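# Lay the towel flat, lengthwise, beside the basket

## Task

Spread the towel out flat as a single layer, entirely on the table top and, looking down from above, not overlapping the basket. Its long edges must run straight forward from the robot toward the far edge of the table. The basket must stay upright with all of its base resting on the table. Finally open both hands and pull the arms away.

## Robot and tools

Robot: two arms. left_arm carries a left hand and right_arm a right hand; the left hand mirrors the right. Base positions in the scene frame are left_arm (+0.044, +0.350, +0.046) m and right_arm (+0.008, -0.338, +0.049) m, each turned only slightly about z. A camera stand sits behind the arms.

Frames: the scene frame has its origin at table-top height, midway between the nominal bases, with +z up, +x out across the table and +y toward left_arm. The arm names do not match image sides. Each hand's reported pose (end_effector_position in metres, end_effector_quat_wxyz) is in that arm's own base frame. Fixed cameras and the table use the scene frame. Motion offsets run along the current Hand target's own axes.

Hand point: a point fixed to the palm, 0.15 m out from the wrist face along the fingers. Its +z runs along straight fingers, +y points out of the palm, and +x runs across the palm away from the thumb on the right hand (toward the thumb on the left). Straight fingertips reach about 0.06 to 0.07 m past the point, 0.06 m behind it along -y. A wrist bracket on the little-finger side can strike things. Reported positions may be off by a few cm, and arms often rest 1 to 3 cm (sometimes 5 cm) short of, usually below, the commanded pose without any contact.

Row layout (28 numbers, each in [-1, 1], always both arms): left dx, dy, dz, rx, ry, rz; left hand a, b, c, 0, 0, 0; left force_limit, speed; then the same 14 for the right arm. The six pose numbers are an offset, not a pose, counted from that arm's Hand target as it stood when the action or move began; 1.0 equals 0.6 m for dx/dy/dz and 180 degrees for rx/ry/rz, which together form one rotation vector. Every row in an action or move counts from that same start, so repeating an offset moves further. Six zeros re-request the present Hand target. The controller keeps the commanded orientation within 40 degrees of the measured one per step.

Hand numbers: only a, b, c are written; places 4 to 6 must be exactly 0. All zero means a fully open hand. a curls index and middle and bends the thumb; b curls ring and little; c swings the thumb in front of the palm. With c = 1 the hand can wrap something 0.035 to 0.065 m thick, or a handle down to about 0.025 m. To keep a hand unchanged or hold a grip, resend its last a, b, c. force_limit maps -1 to about 0 N and +1 to 10 N (15 N for thumb motors). speed rises from almost nothing at -1 to full at +0.48 and stays full above; use -0.94 or lower for a gentle close. To squeeze harder, raise force_limit and send a more closed target.

execute_actions: actions is a list of actions; each action is a list of up to 15 rows, one per 1/30 s step, the last row held if fewer. cameras picks images by name (["all"], [], or names); an empty actions list returns all images.

move: target is one row or a list of up to 15 rows, all offsets from the same starting Hand targets. speed is top path speed in m/s, 0.002 to 4.3 (default 0.25), turns capped at twice that in rad/s; one value or one per target. blend, in m, rounds corners of a list (0 means stop at each). blocking=false returns early while the move continues. Paths are straight, last 0.5 to 10 s, and ignore obstacles and the other arm. The move: line reports done, off_target, moving, held or fault; limits=paced means a pose was clipped, limits=held that steps were withheld.

wait: seconds 0 to 10; arms hold their last command. stop: brakes a running move. zoom_image: camera (cam_high, cam_low, cam_left_wrist, cam_right_wrist) and region [x0, y0, x1, y1] in pixels from the top-left, at most 504 by 504, of the latest image. show_instructions: shows the reference pages. finished_scene: ends the scene (scene 1).

Result lines: Hand target (the last commanded pose, base for the next offsets), hand_measured (motor positions on the command scale), hand_stopped_by (moving, target, force, stalled, fault), hand_load_n (fingertip load in N, positive pushing open; a lost grip drops to about 0), hand_force_limit, hand_speed, Joint positions, Joint velocities, Joint torques, and possibly MOTOR HOT or OVER-TEMPERATURE FAULT. Images are 896x504.

Avoid: letting the towel or basket leave the table, tipping the basket, hitting the table or fixed parts hard, fast contacts or pressing far past a contact, arms touching each other or one hand gripping the other's fingers, overloading fingers, paths passing near an arm's own base, and long stretched-out holds that overheat motors. To end a push, command back past the hand point.

Each tool is called after "Emit:" as name(argument=value, ...) on one line, values as JSON.

Reference images:

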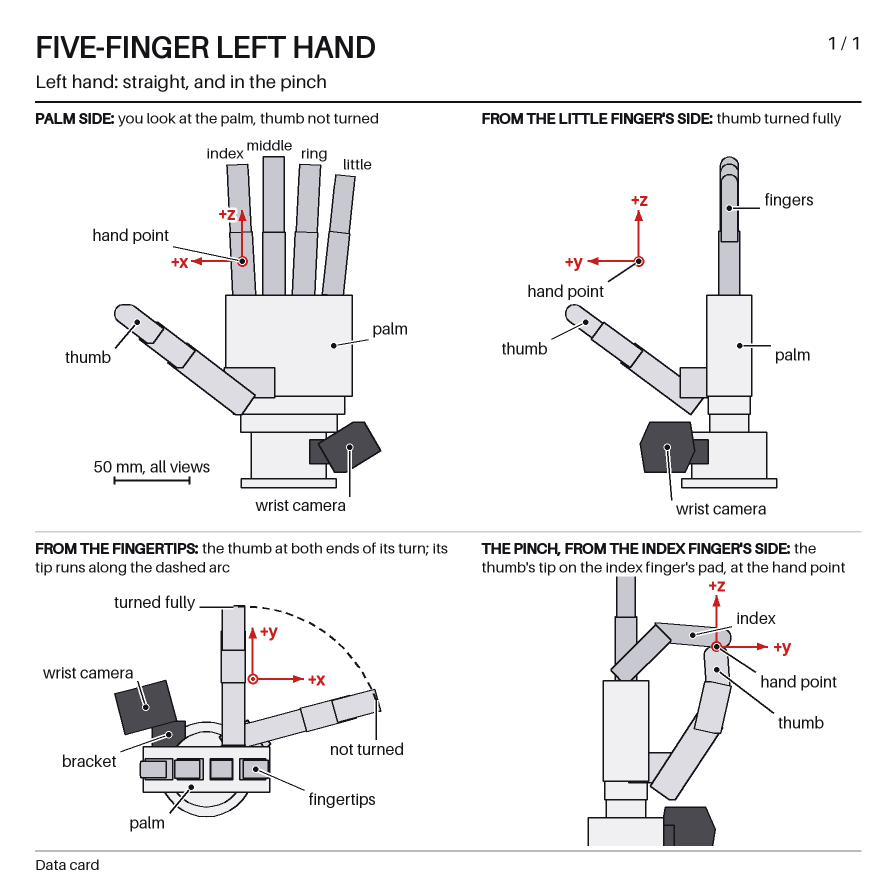

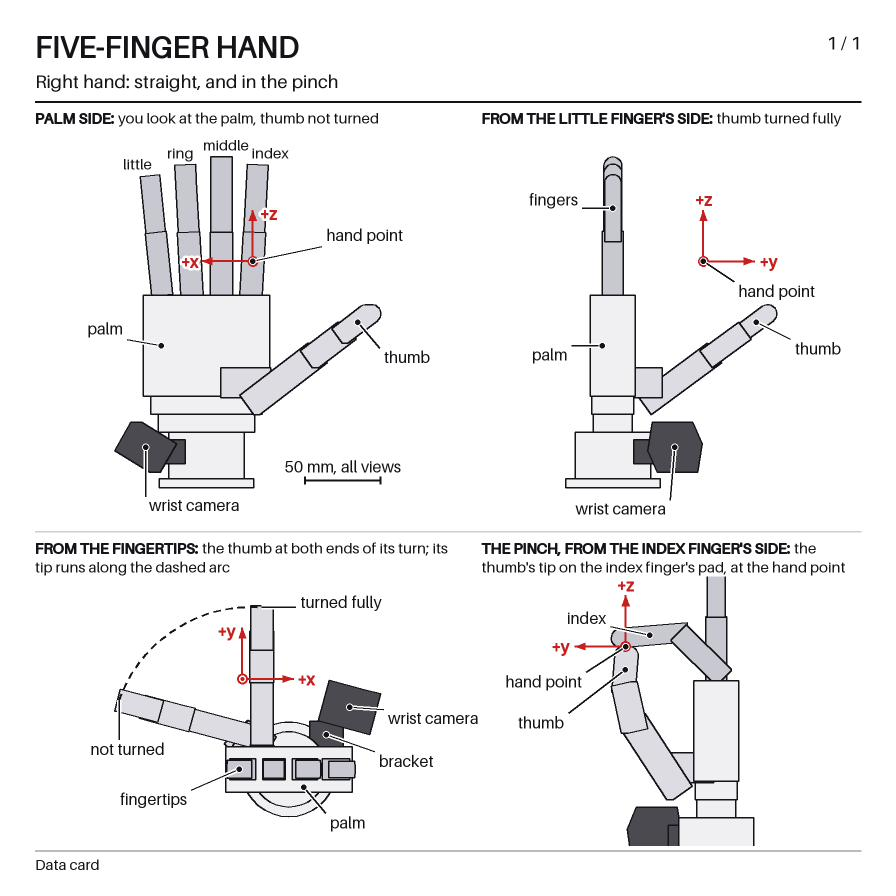

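## Session

Emit:
execute_actions(actions=[])

Scene clock: 0.00 s.
left_arm: end_effector_position=(+0.4101, -0.1113, +0.1200) hand_measured=(+1.000, +1.000, +1.000, +1.000, +1.000, +1.000) hand_load_n=(+0.0, +0.0, +0.0, +0.0, +0.0, +0.0) hand_stopped_by=(target, target, target, target, target, target) hand_force_limit=0.00 hand_speed=-0.80 end_effector_quat_wxyz=(-0.051, +0.978, +0.151, -0.135) | right_arm: end_effector_position=(+0.2239, +0.0318, +0.2251) hand_measured=(+1.000, +1.000, +1.000, +1.000, +1.000, +1.000) hand_load_n=(+0.0, +0.0, +0.0, +0.0, +0.0, +0.0) hand_stopped_by=(target, target, target, target, target, target) hand_force_limit=0.00 hand_speed=-0.80 end_effector_quat_wxyz=(-0.388, +0.897, -0.208, +0.035)
Joint positions: left_arm=[-0.176 1.554 1.243 -1.549 -0.008 -2.054] | right_arm=[-0.319 0.959 0.944 -1.558 -0.801 -1.436]
Joint velocities: within noise
Joint torques (N m): no reading
Heat: left arm: hottest wrist pitch 34 °C; right arm: hottest waist 32 °C.
Hand target: left_arm +0.4185, -0.1128, +0.1294; -0.047, +0.980, +0.151, -0.123 | right_arm +0.2295, +0.0300, +0.2333; -0.387, +0.898, -0.203, +0.047

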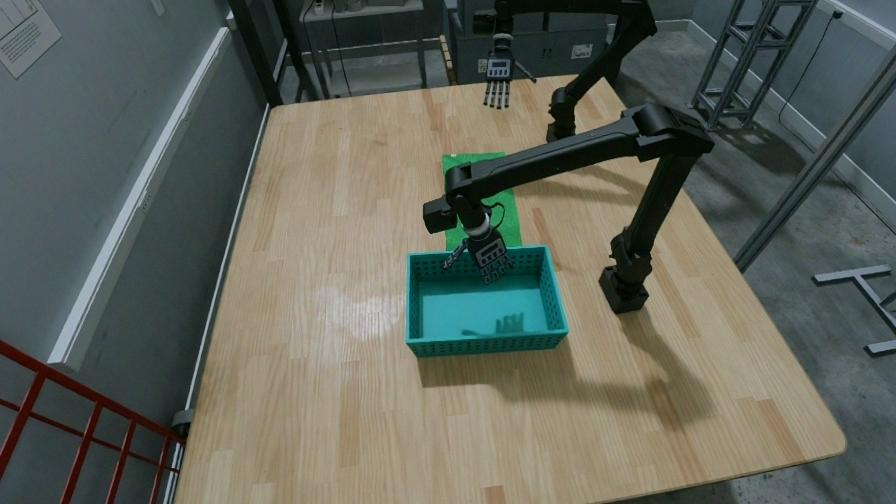

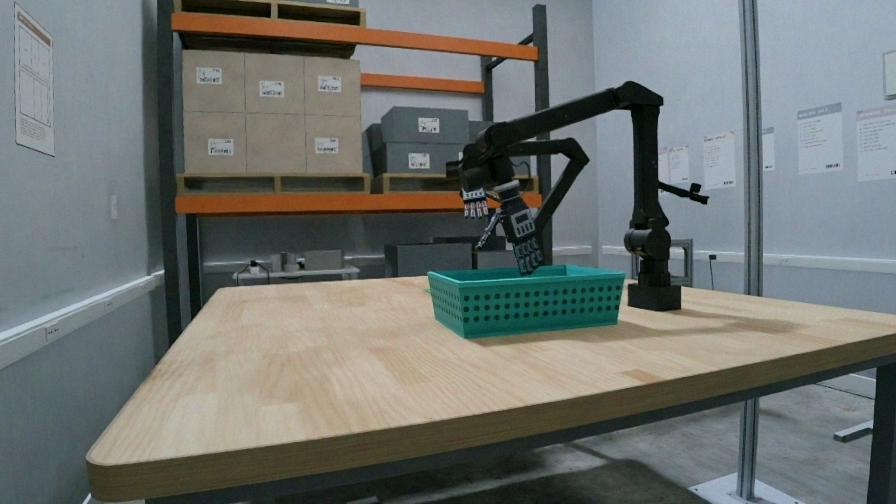

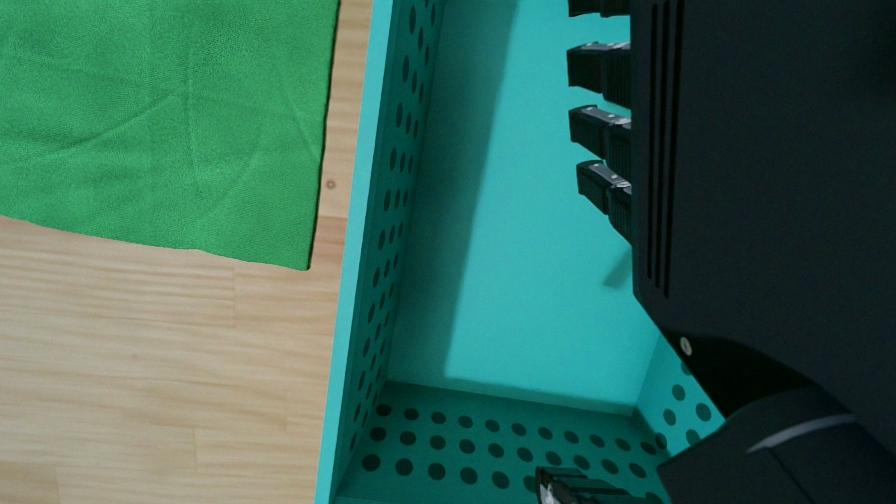

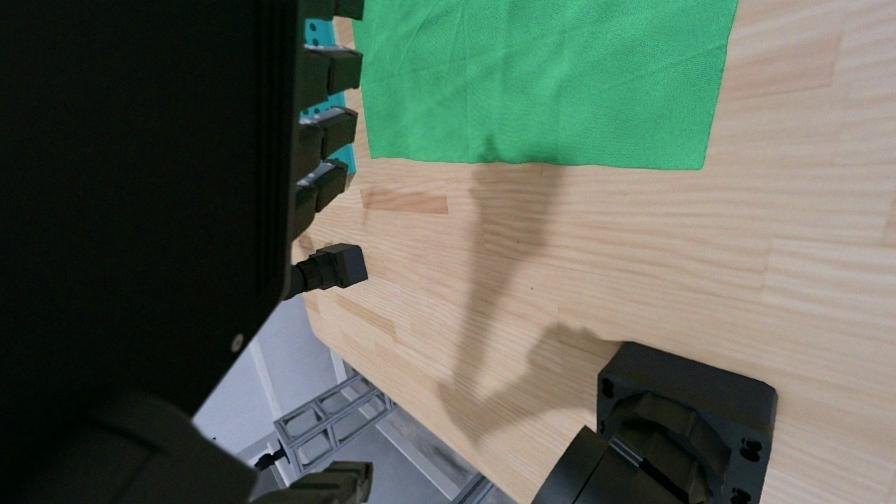

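Emit:
zoom_image(camera="cam_high", region=[380, 100, 680, 380])

Emit:
zoom_image(camera="cam_left_wrist", region=[0, 0, 400, 400])

Emit:
zoom_image(camera="cam_right_wrist", region=[300, 0, 800, 280])

Scaled by 1.680 from the camera's 896x504 image, which has a finer 1280x720 frame.

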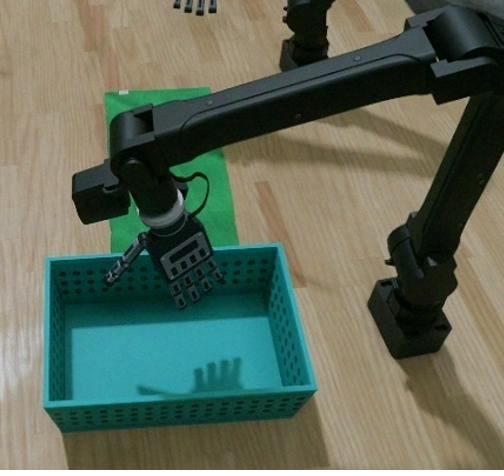

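Scaled by 1.260 from the camera's 896x504 image, which has a finer 1280x720 frame.

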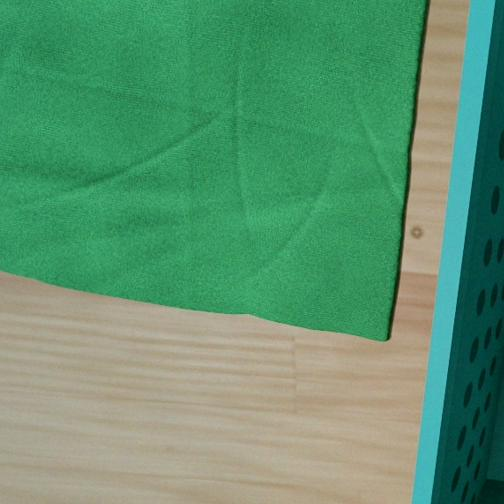

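Scaled by 1.008 from the camera's 896x504 image, which has a finer 1280x720 frame.

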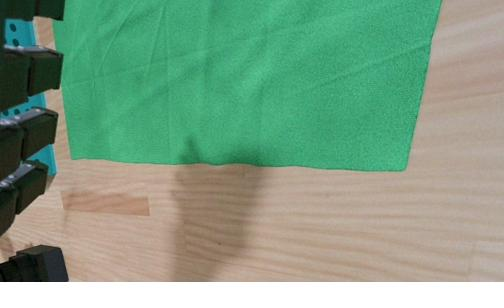

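Emit:
move(target=[-0.259,-0.3855,-0.2675,0,0,0,0,0,0,0,0,0,0,-0.5,0,0,0,0,0,0,0,0,0,0,0,0,0,-0.5], cameras=["all"])

Scene clock: 170.13 s.
left_arm: end_effector_position=(+0.2490, +0.0468, +0.3359) hand_measured=(+1.000, +1.000, +1.000, +1.000, +1.000, +1.000) hand_load_n=(+0.0, +0.0, +0.0, +0.0, +0.0, +0.0) hand_stopped_by=(target, target, target, target, target, target) hand_force_limit=0.00 hand_speed=-0.50 end_effector_quat_wxyz=(-0.063, +0.983, +0.120, +0.123) | right_arm: end_effector_position=(+0.2239, +0.0318, +0.2251) hand_measured=(+1.000, +1.000, +1.000, +1.000, +1.000, +1.000) hand_load_n=(+0.0, +0.0, -0.5, +0.0, +0.0, +0.0) hand_stopped_by=(target, target, target, target, target, target) hand_force_limit=0.00 hand_speed=-0.50 end_effector_quat_wxyz=(-0.388, +0.897, -0.208, +0.035)
Joint positions: left_arm=[0.405 0.784 1.175 -1.689 -0.051 -1.402] | right_arm=[-0.319 0.959 0.944 -1.558 -0.801 -1.436]
Joint torques (N m): left_arm=[1.26 -1.79 11.04 0.76 -0.09 0.02] | right_arm=[0.15 -3.9 8.44 0.43 -0.53 -0.02]
Heat: left arm: hottest elbow 38 °C; right arm: hottest elbow 36 °C.
Hand target: left_arm +0.2501, +0.0504, +0.3494; -0.046, +0.980, +0.151, -0.123 | right_arm +0.2295, +0.0300, +0.2333; -0.387, +0.898, -0.203, +0.047
Off the commanded pose: left_arm 0.014 m, 29 deg | right_arm 0.010 m, 1 deg.
joint sent to its limit (left arm) — joint 4 (wrist pitch), lower limit. The joint targets are off in orientation, not in position.
move: off_target (left_arm)

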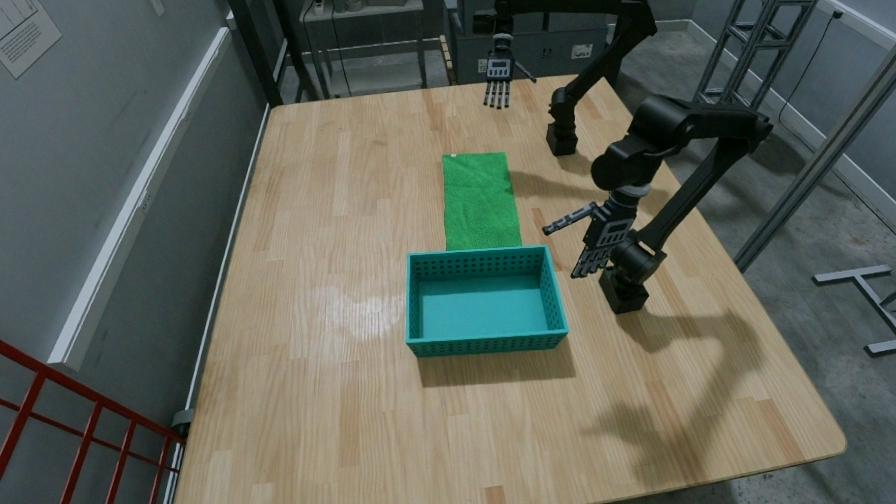

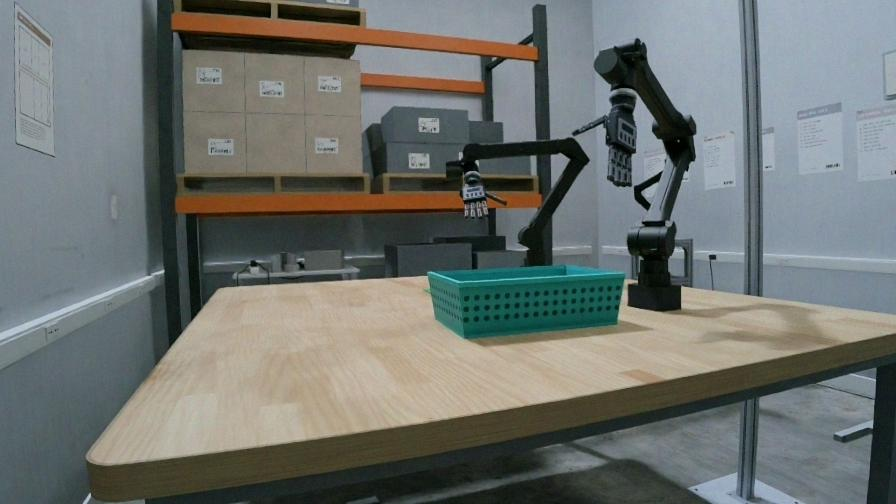

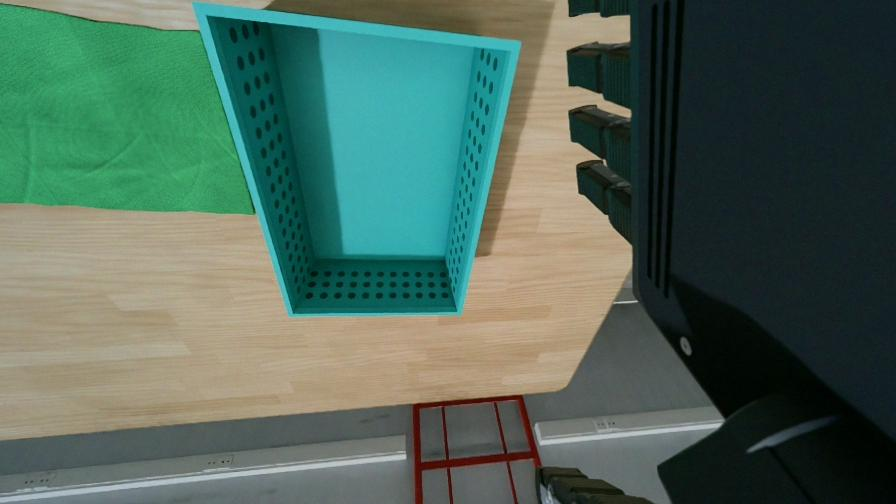

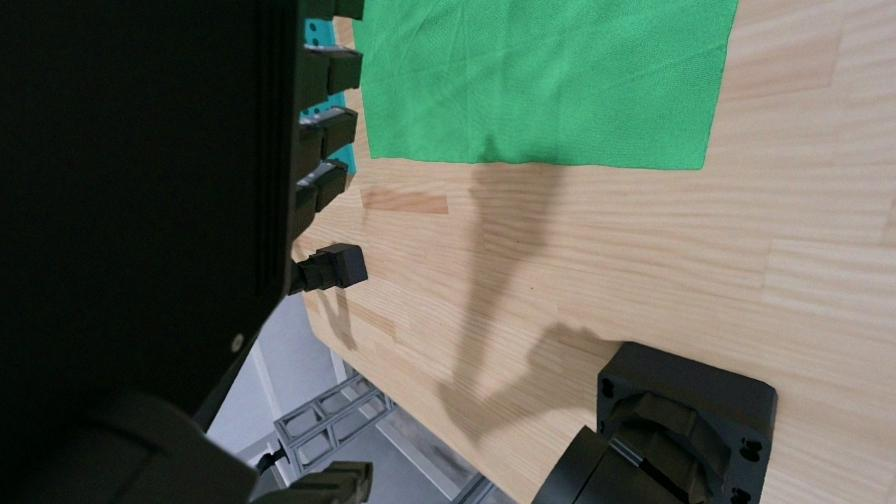

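Emit:
zoom_image(camera="cam_high", region=[420, 130, 560, 270])

Emit:
zoom_image(camera="cam_left_wrist", region=[0, 0, 300, 240])

Scaled by 3.600 from the camera's 896x504 image, which has a finer 1280x720 frame.

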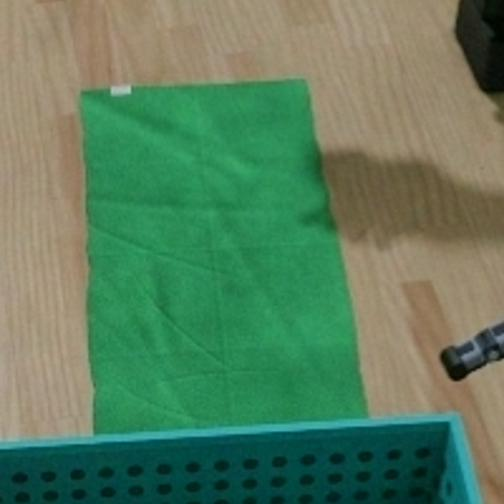

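Scaled by 1.680 from the camera's 896x504 image, which has a finer 1280x720 frame.

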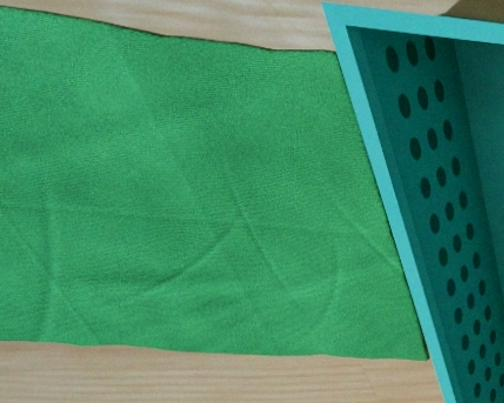

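Emit:
move(target=[0,0,0,0,0,0,0,0,0,0,0,0,0,-0.5,0.293,0.054,0.3288,0.0833,0.307,0.2063,0.45,0,1,0,0,0,0,-0.3], cameras=["all"])

Scene clock: 455.47 s.
left_arm: end_effector_position=(+0.2489, +0.0469, +0.3359) hand_measured=(+1.000, +1.000, +1.000, +1.000, +1.000, +1.000) hand_load_n=(+0.0, +0.0, +0.0, +0.0, +0.0, -0.5) hand_stopped_by=(target, target, target, target, target, target) hand_force_limit=0.00 hand_speed=-0.50 end_effector_quat_wxyz=(-0.063, +0.983, +0.120, +0.123) | right_arm: end_effector_position=(+0.4272, +0.0679, +0.0627) hand_measured=(+1.000, +0.932, +0.250, +0.100, +0.312, -1.000) hand_load_n=(+0.0, -0.5, +0.0, +0.0, +0.0, +0.0) hand_stopped_by=(target, target, target, target, target, target) hand_force_limit=0.00 hand_speed=-0.30 end_effector_quat_wxyz=(-0.349, +0.613, -0.613, +0.355)
Joint positions: left_arm=[0.405 0.784 1.175 -1.689 -0.052 -1.401] | right_arm=[0.134 1.195 0.456 0.206 0.123 0.064]
Joint torques (N m): left_arm=[1.26 -1.9 10.96 0.8 -0.09 0] | right_arm=[1.26 -5.54 5.6 2.77 0.17 0.04]
Heat: left arm: hottest elbow 40 °C; right arm: hottest elbow 37 °C.
Hand target: left_arm +0.2505, +0.0507, +0.3483; -0.068, +0.981, +0.121, +0.132 (not the last commanded pose) | right_arm +0.4270, +0.0733, +0.0600; -0.354, +0.613, -0.612, +0.353
Off the commanded pose: left_arm 0.014 m, 29 deg | right_arm 0.006 m, 1 deg.
move: off_target (left_arm)

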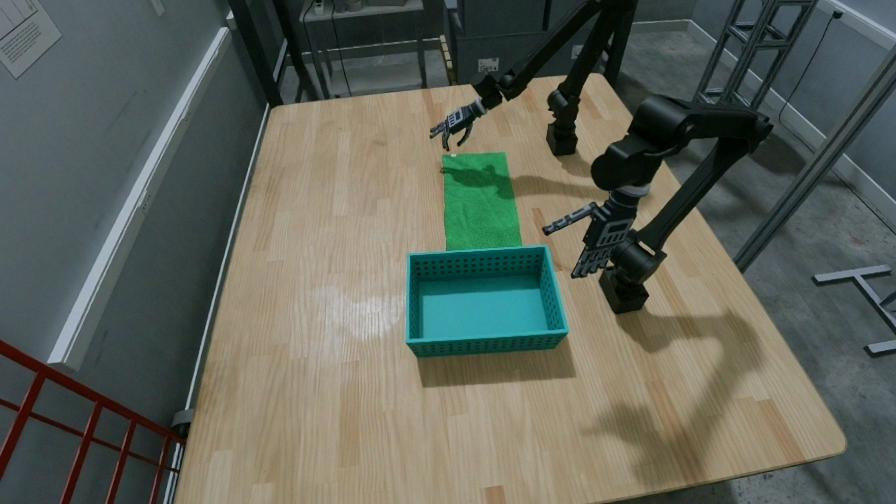

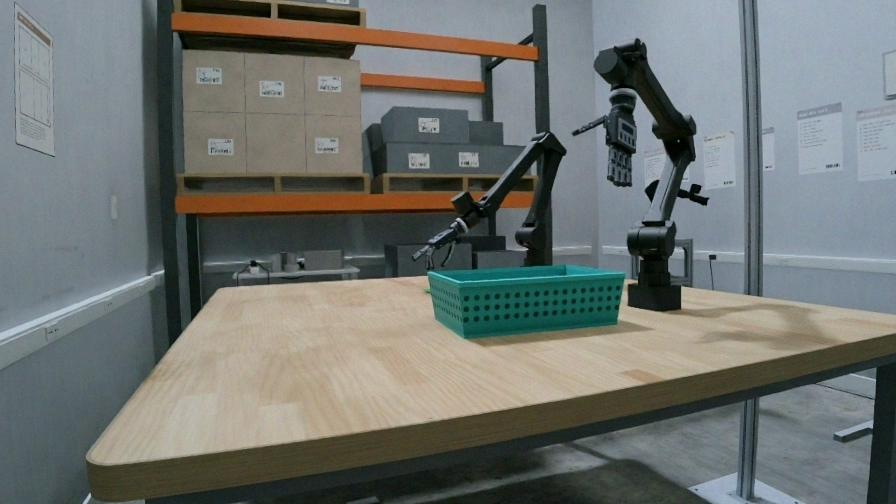

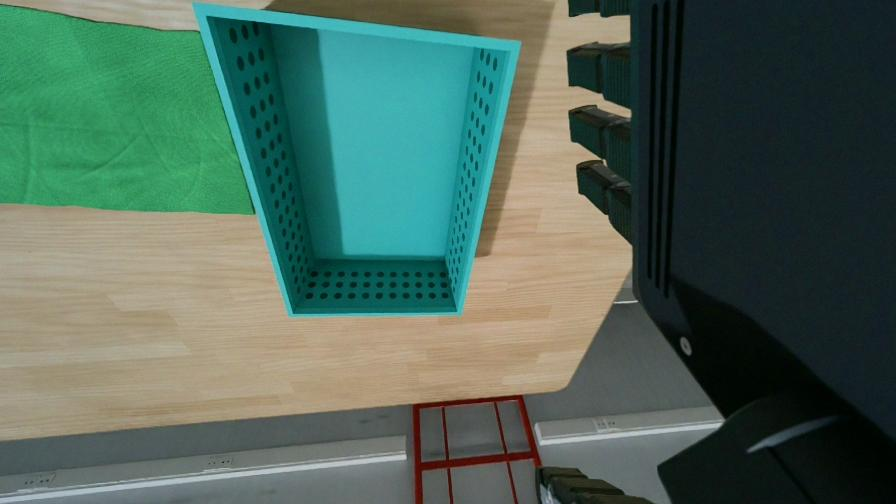

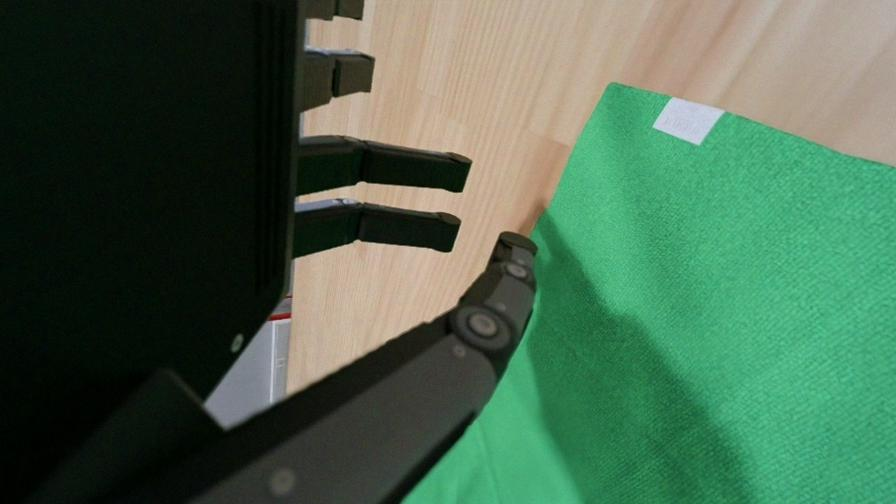

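Emit:
zoom_image(camera="cam_high", region=[410, 90, 530, 200])

Scaled by 4.200 from the camera's 896x504 image, which has a finer 1280x720 frame.

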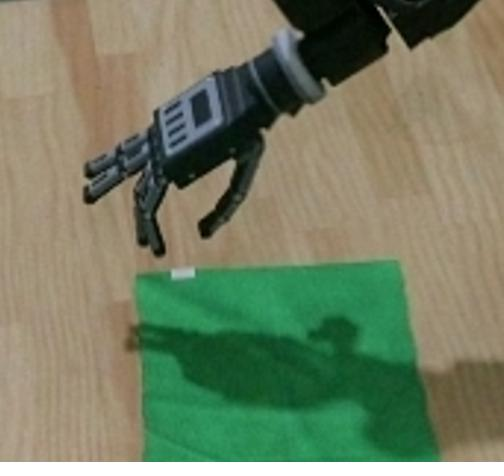

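Emit:
move(target=[0,0,0,0,0,0,0,0,0,0,0,0,0,-0.5,0.0355,0.0817,0.0587,0,0,0,0.45,0,1,0,0,0,0,-0.3], speed=0.15, cameras=["cam_right_wrist", "cam_high"])

Scene clock: 523.13 s.
left_arm: end_effector_position=(+0.2489, +0.0469, +0.3359) hand_measured=(+1.000, +1.000, +1.000, +1.000, +1.000, +1.000) hand_load_n=(-0.5, +0.0, +0.0, +0.0, +0.0, +0.0) hand_stopped_by=(target, target, target, target, target, target) hand_force_limit=0.00 hand_speed=-0.50 end_effector_quat_wxyz=(-0.063, +0.983, +0.120, +0.123) | right_arm: end_effector_position=(+0.4323, +0.0570, +0.0020) hand_measured=(+1.000, +0.932, +0.250, +0.100, +0.312, -1.000) hand_load_n=(+0.0, +0.0, +0.0, +0.0, +0.0, +0.0) hand_stopped_by=(target, target, target, target, target, target) hand_force_limit=0.00 hand_speed=-0.30 end_effector_quat_wxyz=(-0.355, +0.614, -0.613, +0.349)
Joint positions: left_arm=[0.405 0.784 1.175 -1.689 -0.052 -1.401] | right_arm=[0.084 1.422 0.401 0.49 0.065 0.045]
Joint torques (N m): left_arm=[1.26 -1.9 10.96 0.83 -0.09 0] | right_arm=[-0.79 -6.83 4.22 2.78 -0.06 -0.14]
Heat: left arm: hottest elbow 40 °C; right arm: hottest elbow 34 °C.
Hand target: left_arm +0.2505, +0.0507, +0.3483; -0.068, +0.981, +0.121, +0.132 | right_arm +0.4329, +0.0520, +0.0001; -0.354, +0.613, -0.612, +0.353
Off the commanded pose: left_arm 0.013 m, 1 deg | right_arm 0.005 m, 1 deg.
move: off_target (left_arm)
Images, in order (width x height): cam_high 896x504, cam_right_wrist 896x504.

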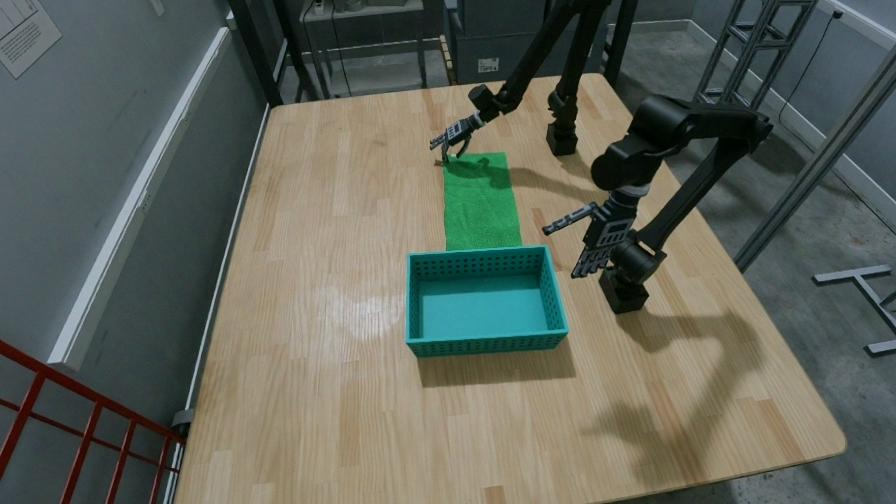

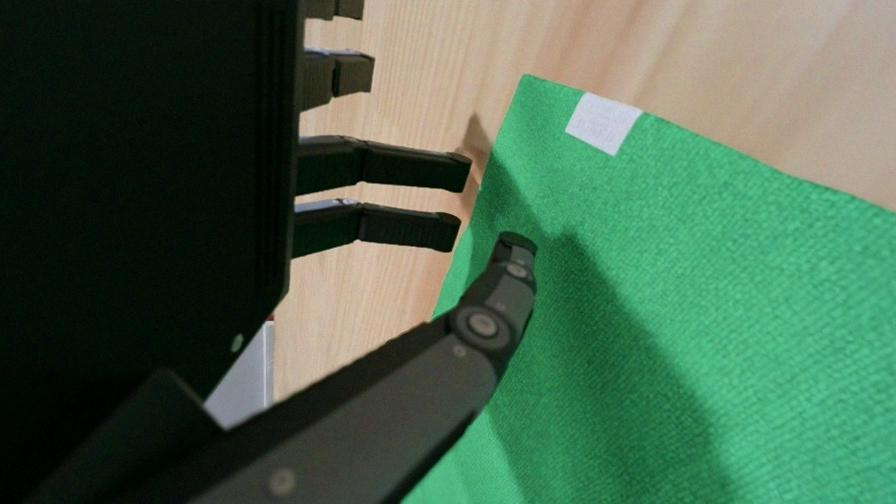

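Emit:
zoom_image(camera="cam_high", region=[420, 110, 520, 200])

Scaled by 5.040 from the camera's 896x504 image, which has a finer 1280x720 frame.

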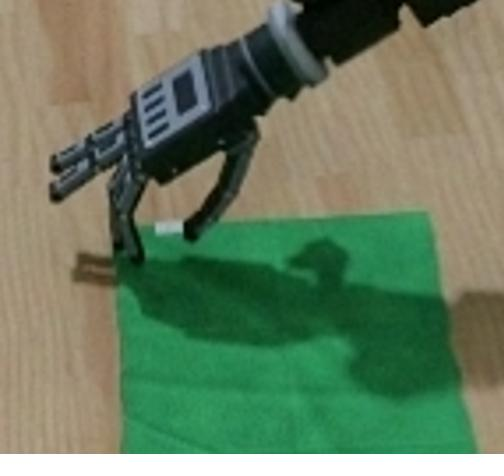

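Emit:
move(target=[0,0,0,0,0,0,0,0,0,0,0,0,0,-0.5,0.025,0.0486,-0.0008,0,0,0,0.45,0,1,0,0,0,0,-0.3], speed=0.1, cameras=["cam_right_wrist", "cam_high"])

Emit:
zoom_image(camera="cam_high", region=[420, 110, 520, 200])

Scene clock: 557.40 s.
left_arm: end_effector_position=(+0.2489, +0.0469, +0.3359) hand_measured=(+1.000, +1.000, +1.000, +1.000, +1.000, +1.000) hand_load_n=(+0.0, +0.0, +0.0, +0.0, -0.5, -0.5) hand_stopped_by=(target, target, target, target, target, target) hand_force_limit=0.00 hand_speed=-0.50 end_effector_quat_wxyz=(-0.063, +0.983, +0.120, +0.123) | right_arm: end_effector_position=(+0.4241, +0.0453, -0.0146) hand_measured=(+1.000, +0.932, +0.250, +0.100, +0.312, -1.000) hand_load_n=(+0.0, +0.0, +0.0, -0.5, +0.0, +0.0) hand_stopped_by=(target, target, target, target, target, target) hand_force_limit=0.00 hand_speed=-0.30 end_effector_quat_wxyz=(-0.366, +0.610, -0.608, +0.353)
Joint positions: left_arm=[0.405 0.784 1.175 -1.689 -0.052 -1.401] | right_arm=[0.04 1.486 0.351 0.631 0.019 0.026]
Joint torques (N m): left_arm=[1.2 -1.79 10.99 0.81 -0.1 0] | right_arm=[-1.2 -5.95 3.08 2.44 0.05 -0.17]
Heat: left arm: hottest elbow 40 °C; right arm: hottest elbow 33 °C.
Hand target: left_arm +0.2505, +0.0507, +0.3483; -0.068, +0.981, +0.121, +0.132 | right_arm +0.4180, +0.0370, -0.0250; -0.354, +0.613, -0.612, +0.353
Off the commanded pose: left_arm 0.013 m, 1 deg | right_arm 0.015 m, 1 deg.
move: off_target (left_arm, right_arm)
Images, in order (width x height): cam_high 896x504, cam_right_wrist 896x504.

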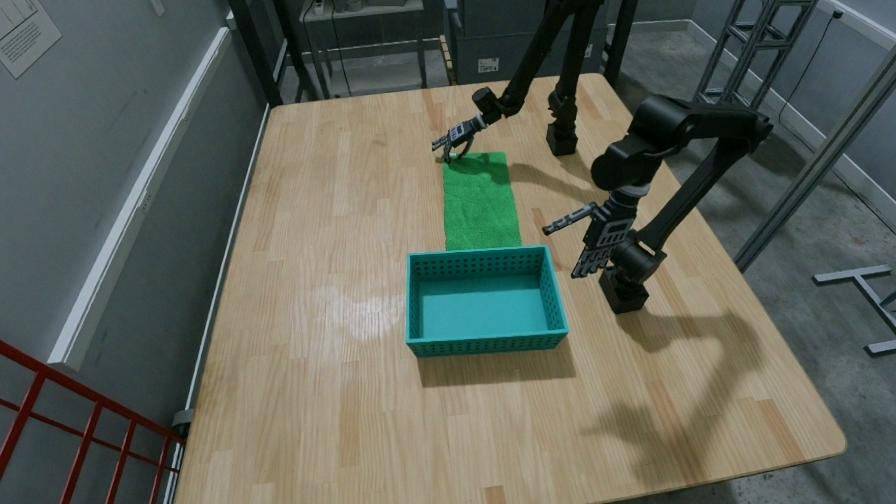

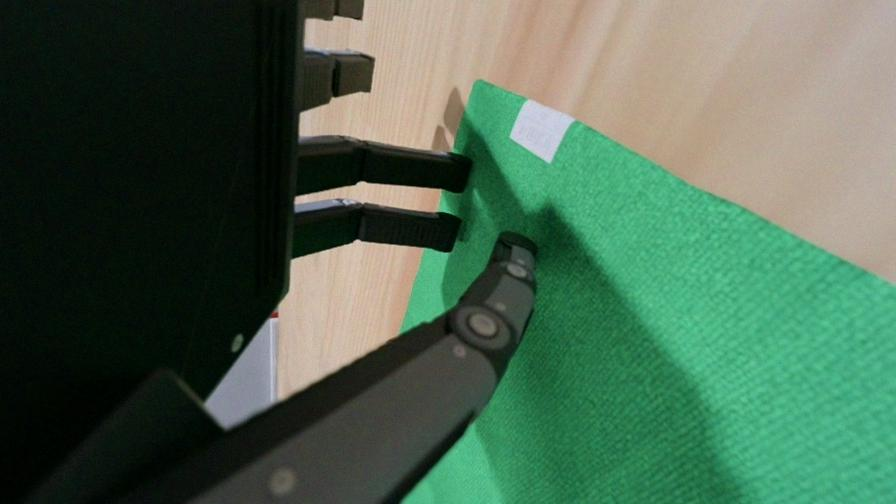

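Scaled by 5.040 from the camera's 896x504 image, which has a finer 1280x720 frame.

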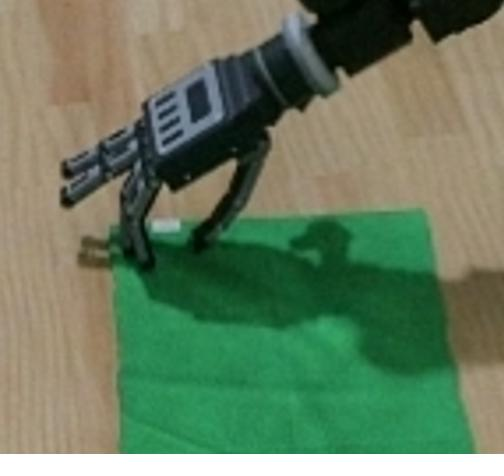

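Emit:
move(target=[0,0,0,0,0,0,0,0,0,0,0,0,0,-0.5,0,0.0144,0.0083,0,0,0,0.45,0,1,0,0,0,0,-0.3], speed=0.05, cameras=["cam_right_wrist", "cam_high"])

Emit:
zoom_image(camera="cam_high", region=[420, 110, 520, 200])

Scene clock: 566.87 s.
left_arm: end_effector_position=(+0.2489, +0.0469, +0.3359) hand_measured=(+1.000, +1.000, +1.000, +1.000, +1.000, +1.000) hand_load_n=(+0.0, +0.0, +0.0, +0.0, +0.0, +0.0) hand_stopped_by=(target, target, target, target, target, target) hand_force_limit=0.00 hand_speed=-0.50 end_effector_quat_wxyz=(-0.063, +0.983, +0.120, +0.123) | right_arm: end_effector_position=(+0.4299, +0.0445, -0.0162) hand_measured=(+1.000, +0.932, +0.250, +0.100, +0.312, -1.000) hand_load_n=(+0.0, +0.0, -0.5, +0.0, +0.0, +0.0) hand_stopped_by=(target, target, target, target, target, target) hand_force_limit=0.00 hand_speed=-0.30 end_effector_quat_wxyz=(-0.373, +0.605, -0.604, +0.361)
Joint positions: left_arm=[0.405 0.784 1.175 -1.689 -0.052 -1.401] | right_arm=[0.038 1.521 0.351 0.692 0.019 0.025]
Joint torques (N m): left_arm=[1.14 -1.9 10.95 0.77 -0.09 -0.01] | right_arm=[-1.03 -5.6 2.54 1.98 0.04 -0.15]
Heat: left arm: hottest elbow 40 °C; right arm: hottest elbow 33 °C.
Hand target: left_arm +0.2505, +0.0507, +0.3483; -0.068, +0.981, +0.121, +0.132 | right_arm +0.4180, +0.0370, -0.0348; -0.354, +0.613, -0.612, +0.353
Off the commanded pose: left_arm 0.013 m, 1 deg | right_arm 0.024 m, 3 deg.
move: off_target (left_arm, right_arm)
Images, in order (width x height): cam_high 896x504, cam_right_wrist 896x504.

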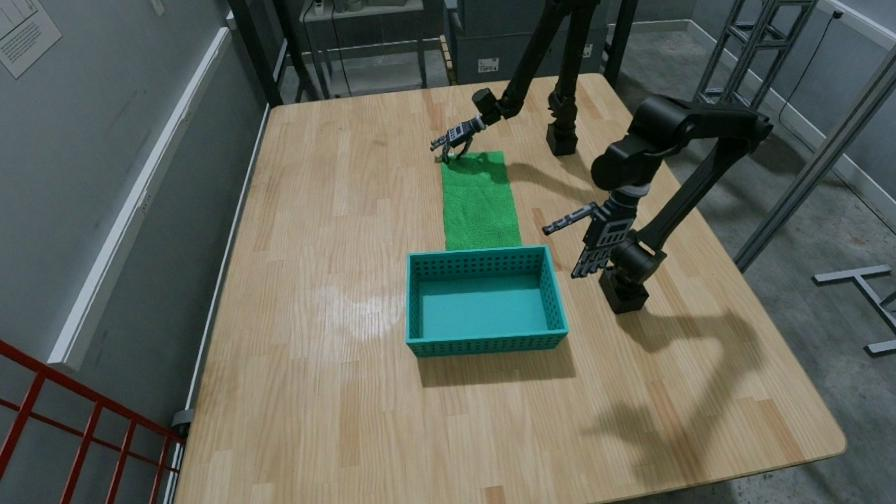

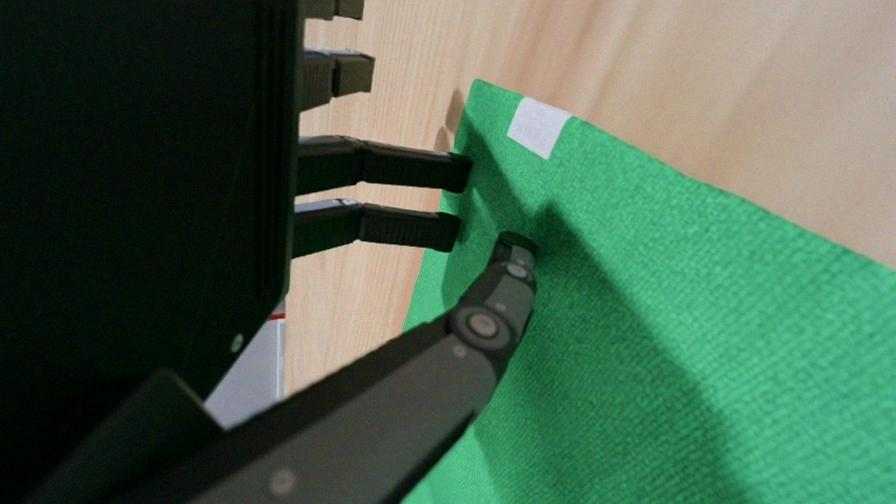

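Scaled by 5.040 from the camera's 896x504 image, which has a finer 1280x720 frame.

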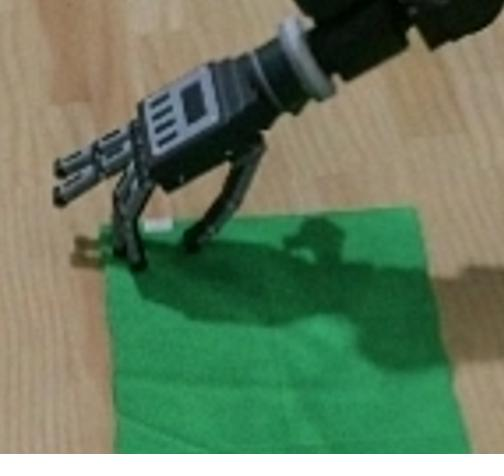

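Emit:
move(target=[0,0,0,0,0,0,0,0,0,0,0,0,0,-0.5,0,0,0,0,0,0,0.75,0,1,0,0,0,0,-0.6], speed=0.05, cameras=["cam_right_wrist", "cam_high"])

Emit:
zoom_image(camera="cam_high", region=[420, 110, 520, 200])

Scene clock: 582.43 s.
left_arm: end_effector_position=(+0.2489, +0.0469, +0.3359) hand_measured=(+1.000, +1.000, +1.000, +1.000, +1.000, +1.000) hand_load_n=(+0.0, +0.0, +0.0, +0.0, +0.0, +0.0) hand_stopped_by=(target, target, target, target, target, target) hand_force_limit=0.00 hand_speed=-0.50 end_effector_quat_wxyz=(-0.063, +0.983, +0.120, +0.123) | right_arm: end_effector_position=(+0.4288, +0.0434, -0.0202) hand_measured=(+1.000, +0.888, -0.256, -0.264, +0.094, -1.000) hand_load_n=(+0.0, +0.0, +10.5, +1.0, +7.0, -4.5) hand_stopped_by=(target, target, force, force, force, target) hand_force_limit=0.00 hand_speed=-0.60 end_effector_quat_wxyz=(-0.370, +0.606, -0.605, +0.360)
Joint positions: left_arm=[0.405 0.784 1.175 -1.689 -0.052 -1.401] | right_arm=[0.036 1.533 0.35 0.697 0.019 0.023]
Joint torques (N m): left_arm=[1.2 -1.73 10.97 0.83 -0.09 0] | right_arm=[-0.85 -6.42 2.54 1.83 0.04 -0.13]
Heat: left arm: hottest elbow 40 °C; right arm: hottest elbow 32 °C.
Hand target: left_arm +0.2505, +0.0507, +0.3483; -0.068, +0.981, +0.121, +0.132 | right_arm +0.4180, +0.0370, -0.0350; -0.354, +0.613, -0.612, +0.353
Off the commanded pose: left_arm 0.013 m, 1 deg | right_arm 0.019 m, 2 deg.
move: off_target (left_arm, right_arm)
Images, in order (width x height): cam_high 896x504, cam_right_wrist 896x504.

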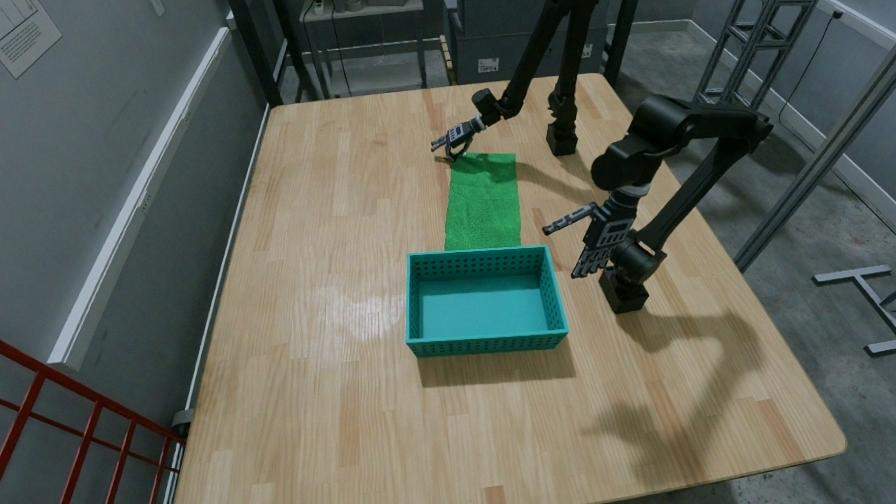

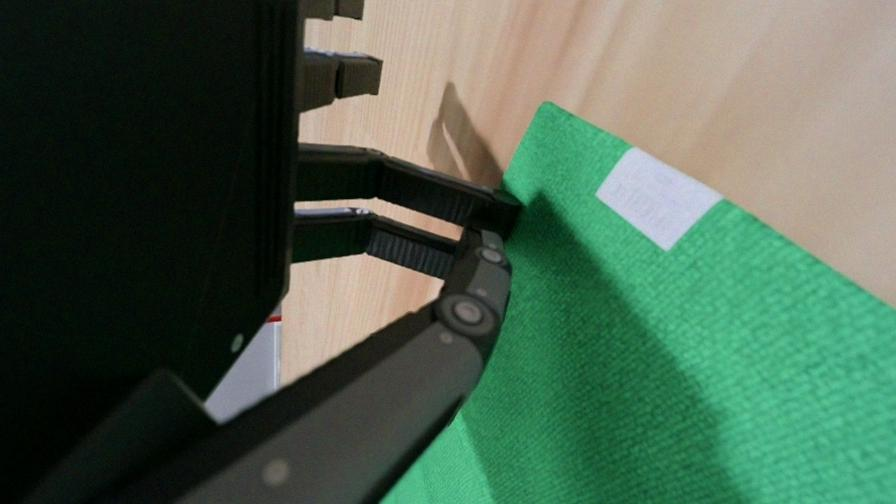

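Scaled by 5.040 from the camera's 896x504 image, which has a finer 1280x720 frame.

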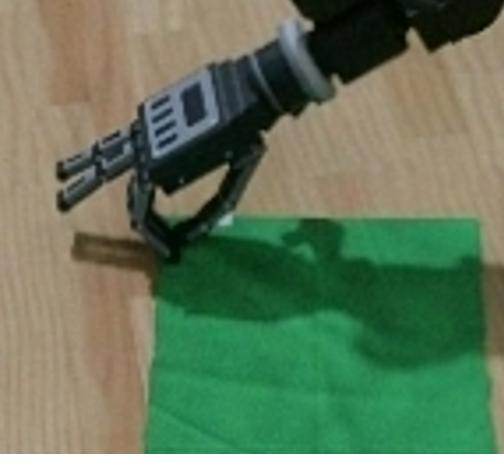

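Emit:
move(target=[0,0,0,0,0,0,0,0,0,0,0,0,0,-0.5,0,0,0,0,0,0,0.48,0,1,0,0,0,0,-0.6], speed=0.05, cameras=["cam_right_wrist", "cam_high"])

Scene clock: 645.37 s.
left_arm: end_effector_position=(+0.2489, +0.0469, +0.3359) hand_measured=(+1.000, +1.000, +1.000, +1.000, +1.000, +1.000) hand_load_n=(+0.0, +0.0, +0.0, +0.0, +0.0, +0.0) hand_stopped_by=(target, target, target, target, target, target) hand_force_limit=0.00 hand_speed=-0.50 end_effector_quat_wxyz=(-0.063, +0.983, +0.120, +0.123) | right_arm: end_effector_position=(+0.4311, +0.0435, -0.0163) hand_measured=(+1.000, +0.928, +0.190, +0.040, +0.290, -1.000) hand_load_n=(+0.0, +0.0, -1.0, +0.0, +0.0, +0.0) hand_stopped_by=(target, target, target, target, target, target) hand_force_limit=0.00 hand_speed=-0.60 end_effector_quat_wxyz=(-0.375, +0.603, -0.603, +0.364)
Joint positions: left_arm=[0.405 0.784 1.175 -1.689 -0.052 -1.401] | right_arm=[0.036 1.528 0.35 0.707 0.019 0.023]
Joint torques (N m): left_arm=[1.14 -1.79 10.93 0.8 -0.09 0] | right_arm=[-0.85 -6.07 2.56 1.4 0.03 -0.13]
Heat: left arm: hottest elbow 40 °C; right arm: hottest elbow 31 °C.
Hand target: left_arm +0.2505, +0.0507, +0.3483; -0.068, +0.981, +0.121, +0.132 | right_arm +0.4180, +0.0370, -0.0350; -0.354, +0.613, -0.612, +0.353
Off the commanded pose: left_arm 0.013 m, 1 deg | right_arm 0.024 m, 3 deg.
move: off_target (left_arm, right_arm)
Images, in order (width x height): cam_high 896x504, cam_right_wrist 896x504.

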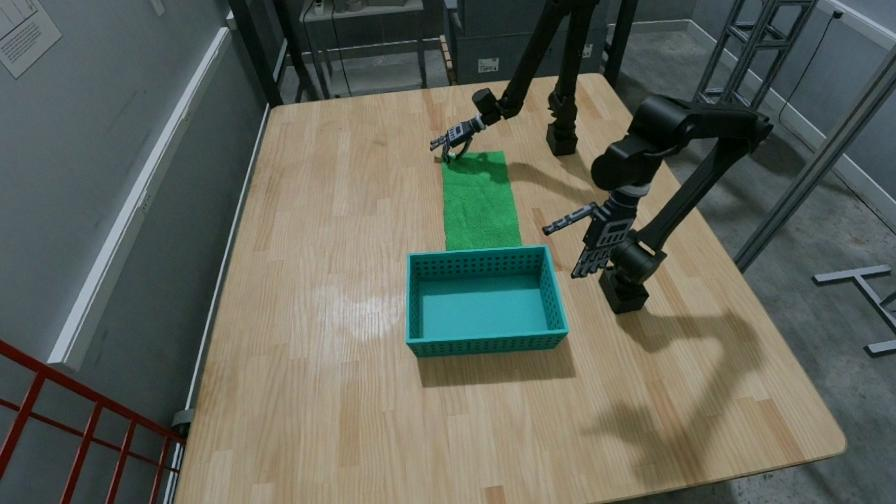

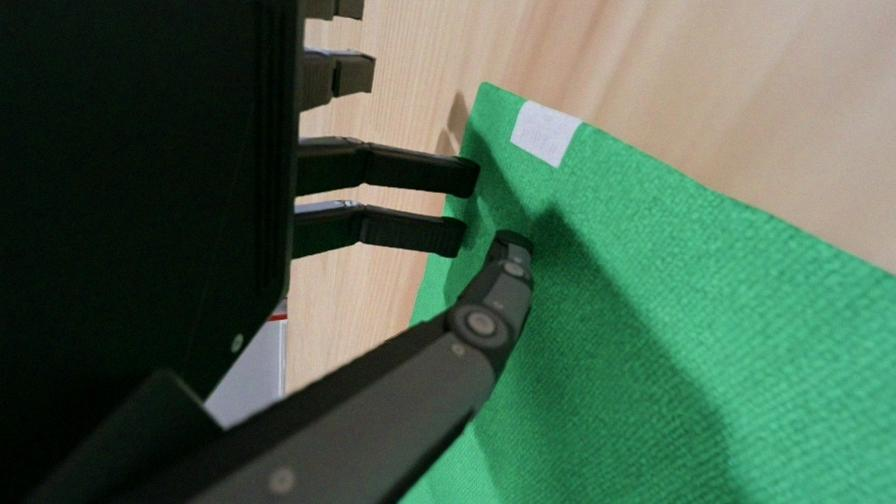

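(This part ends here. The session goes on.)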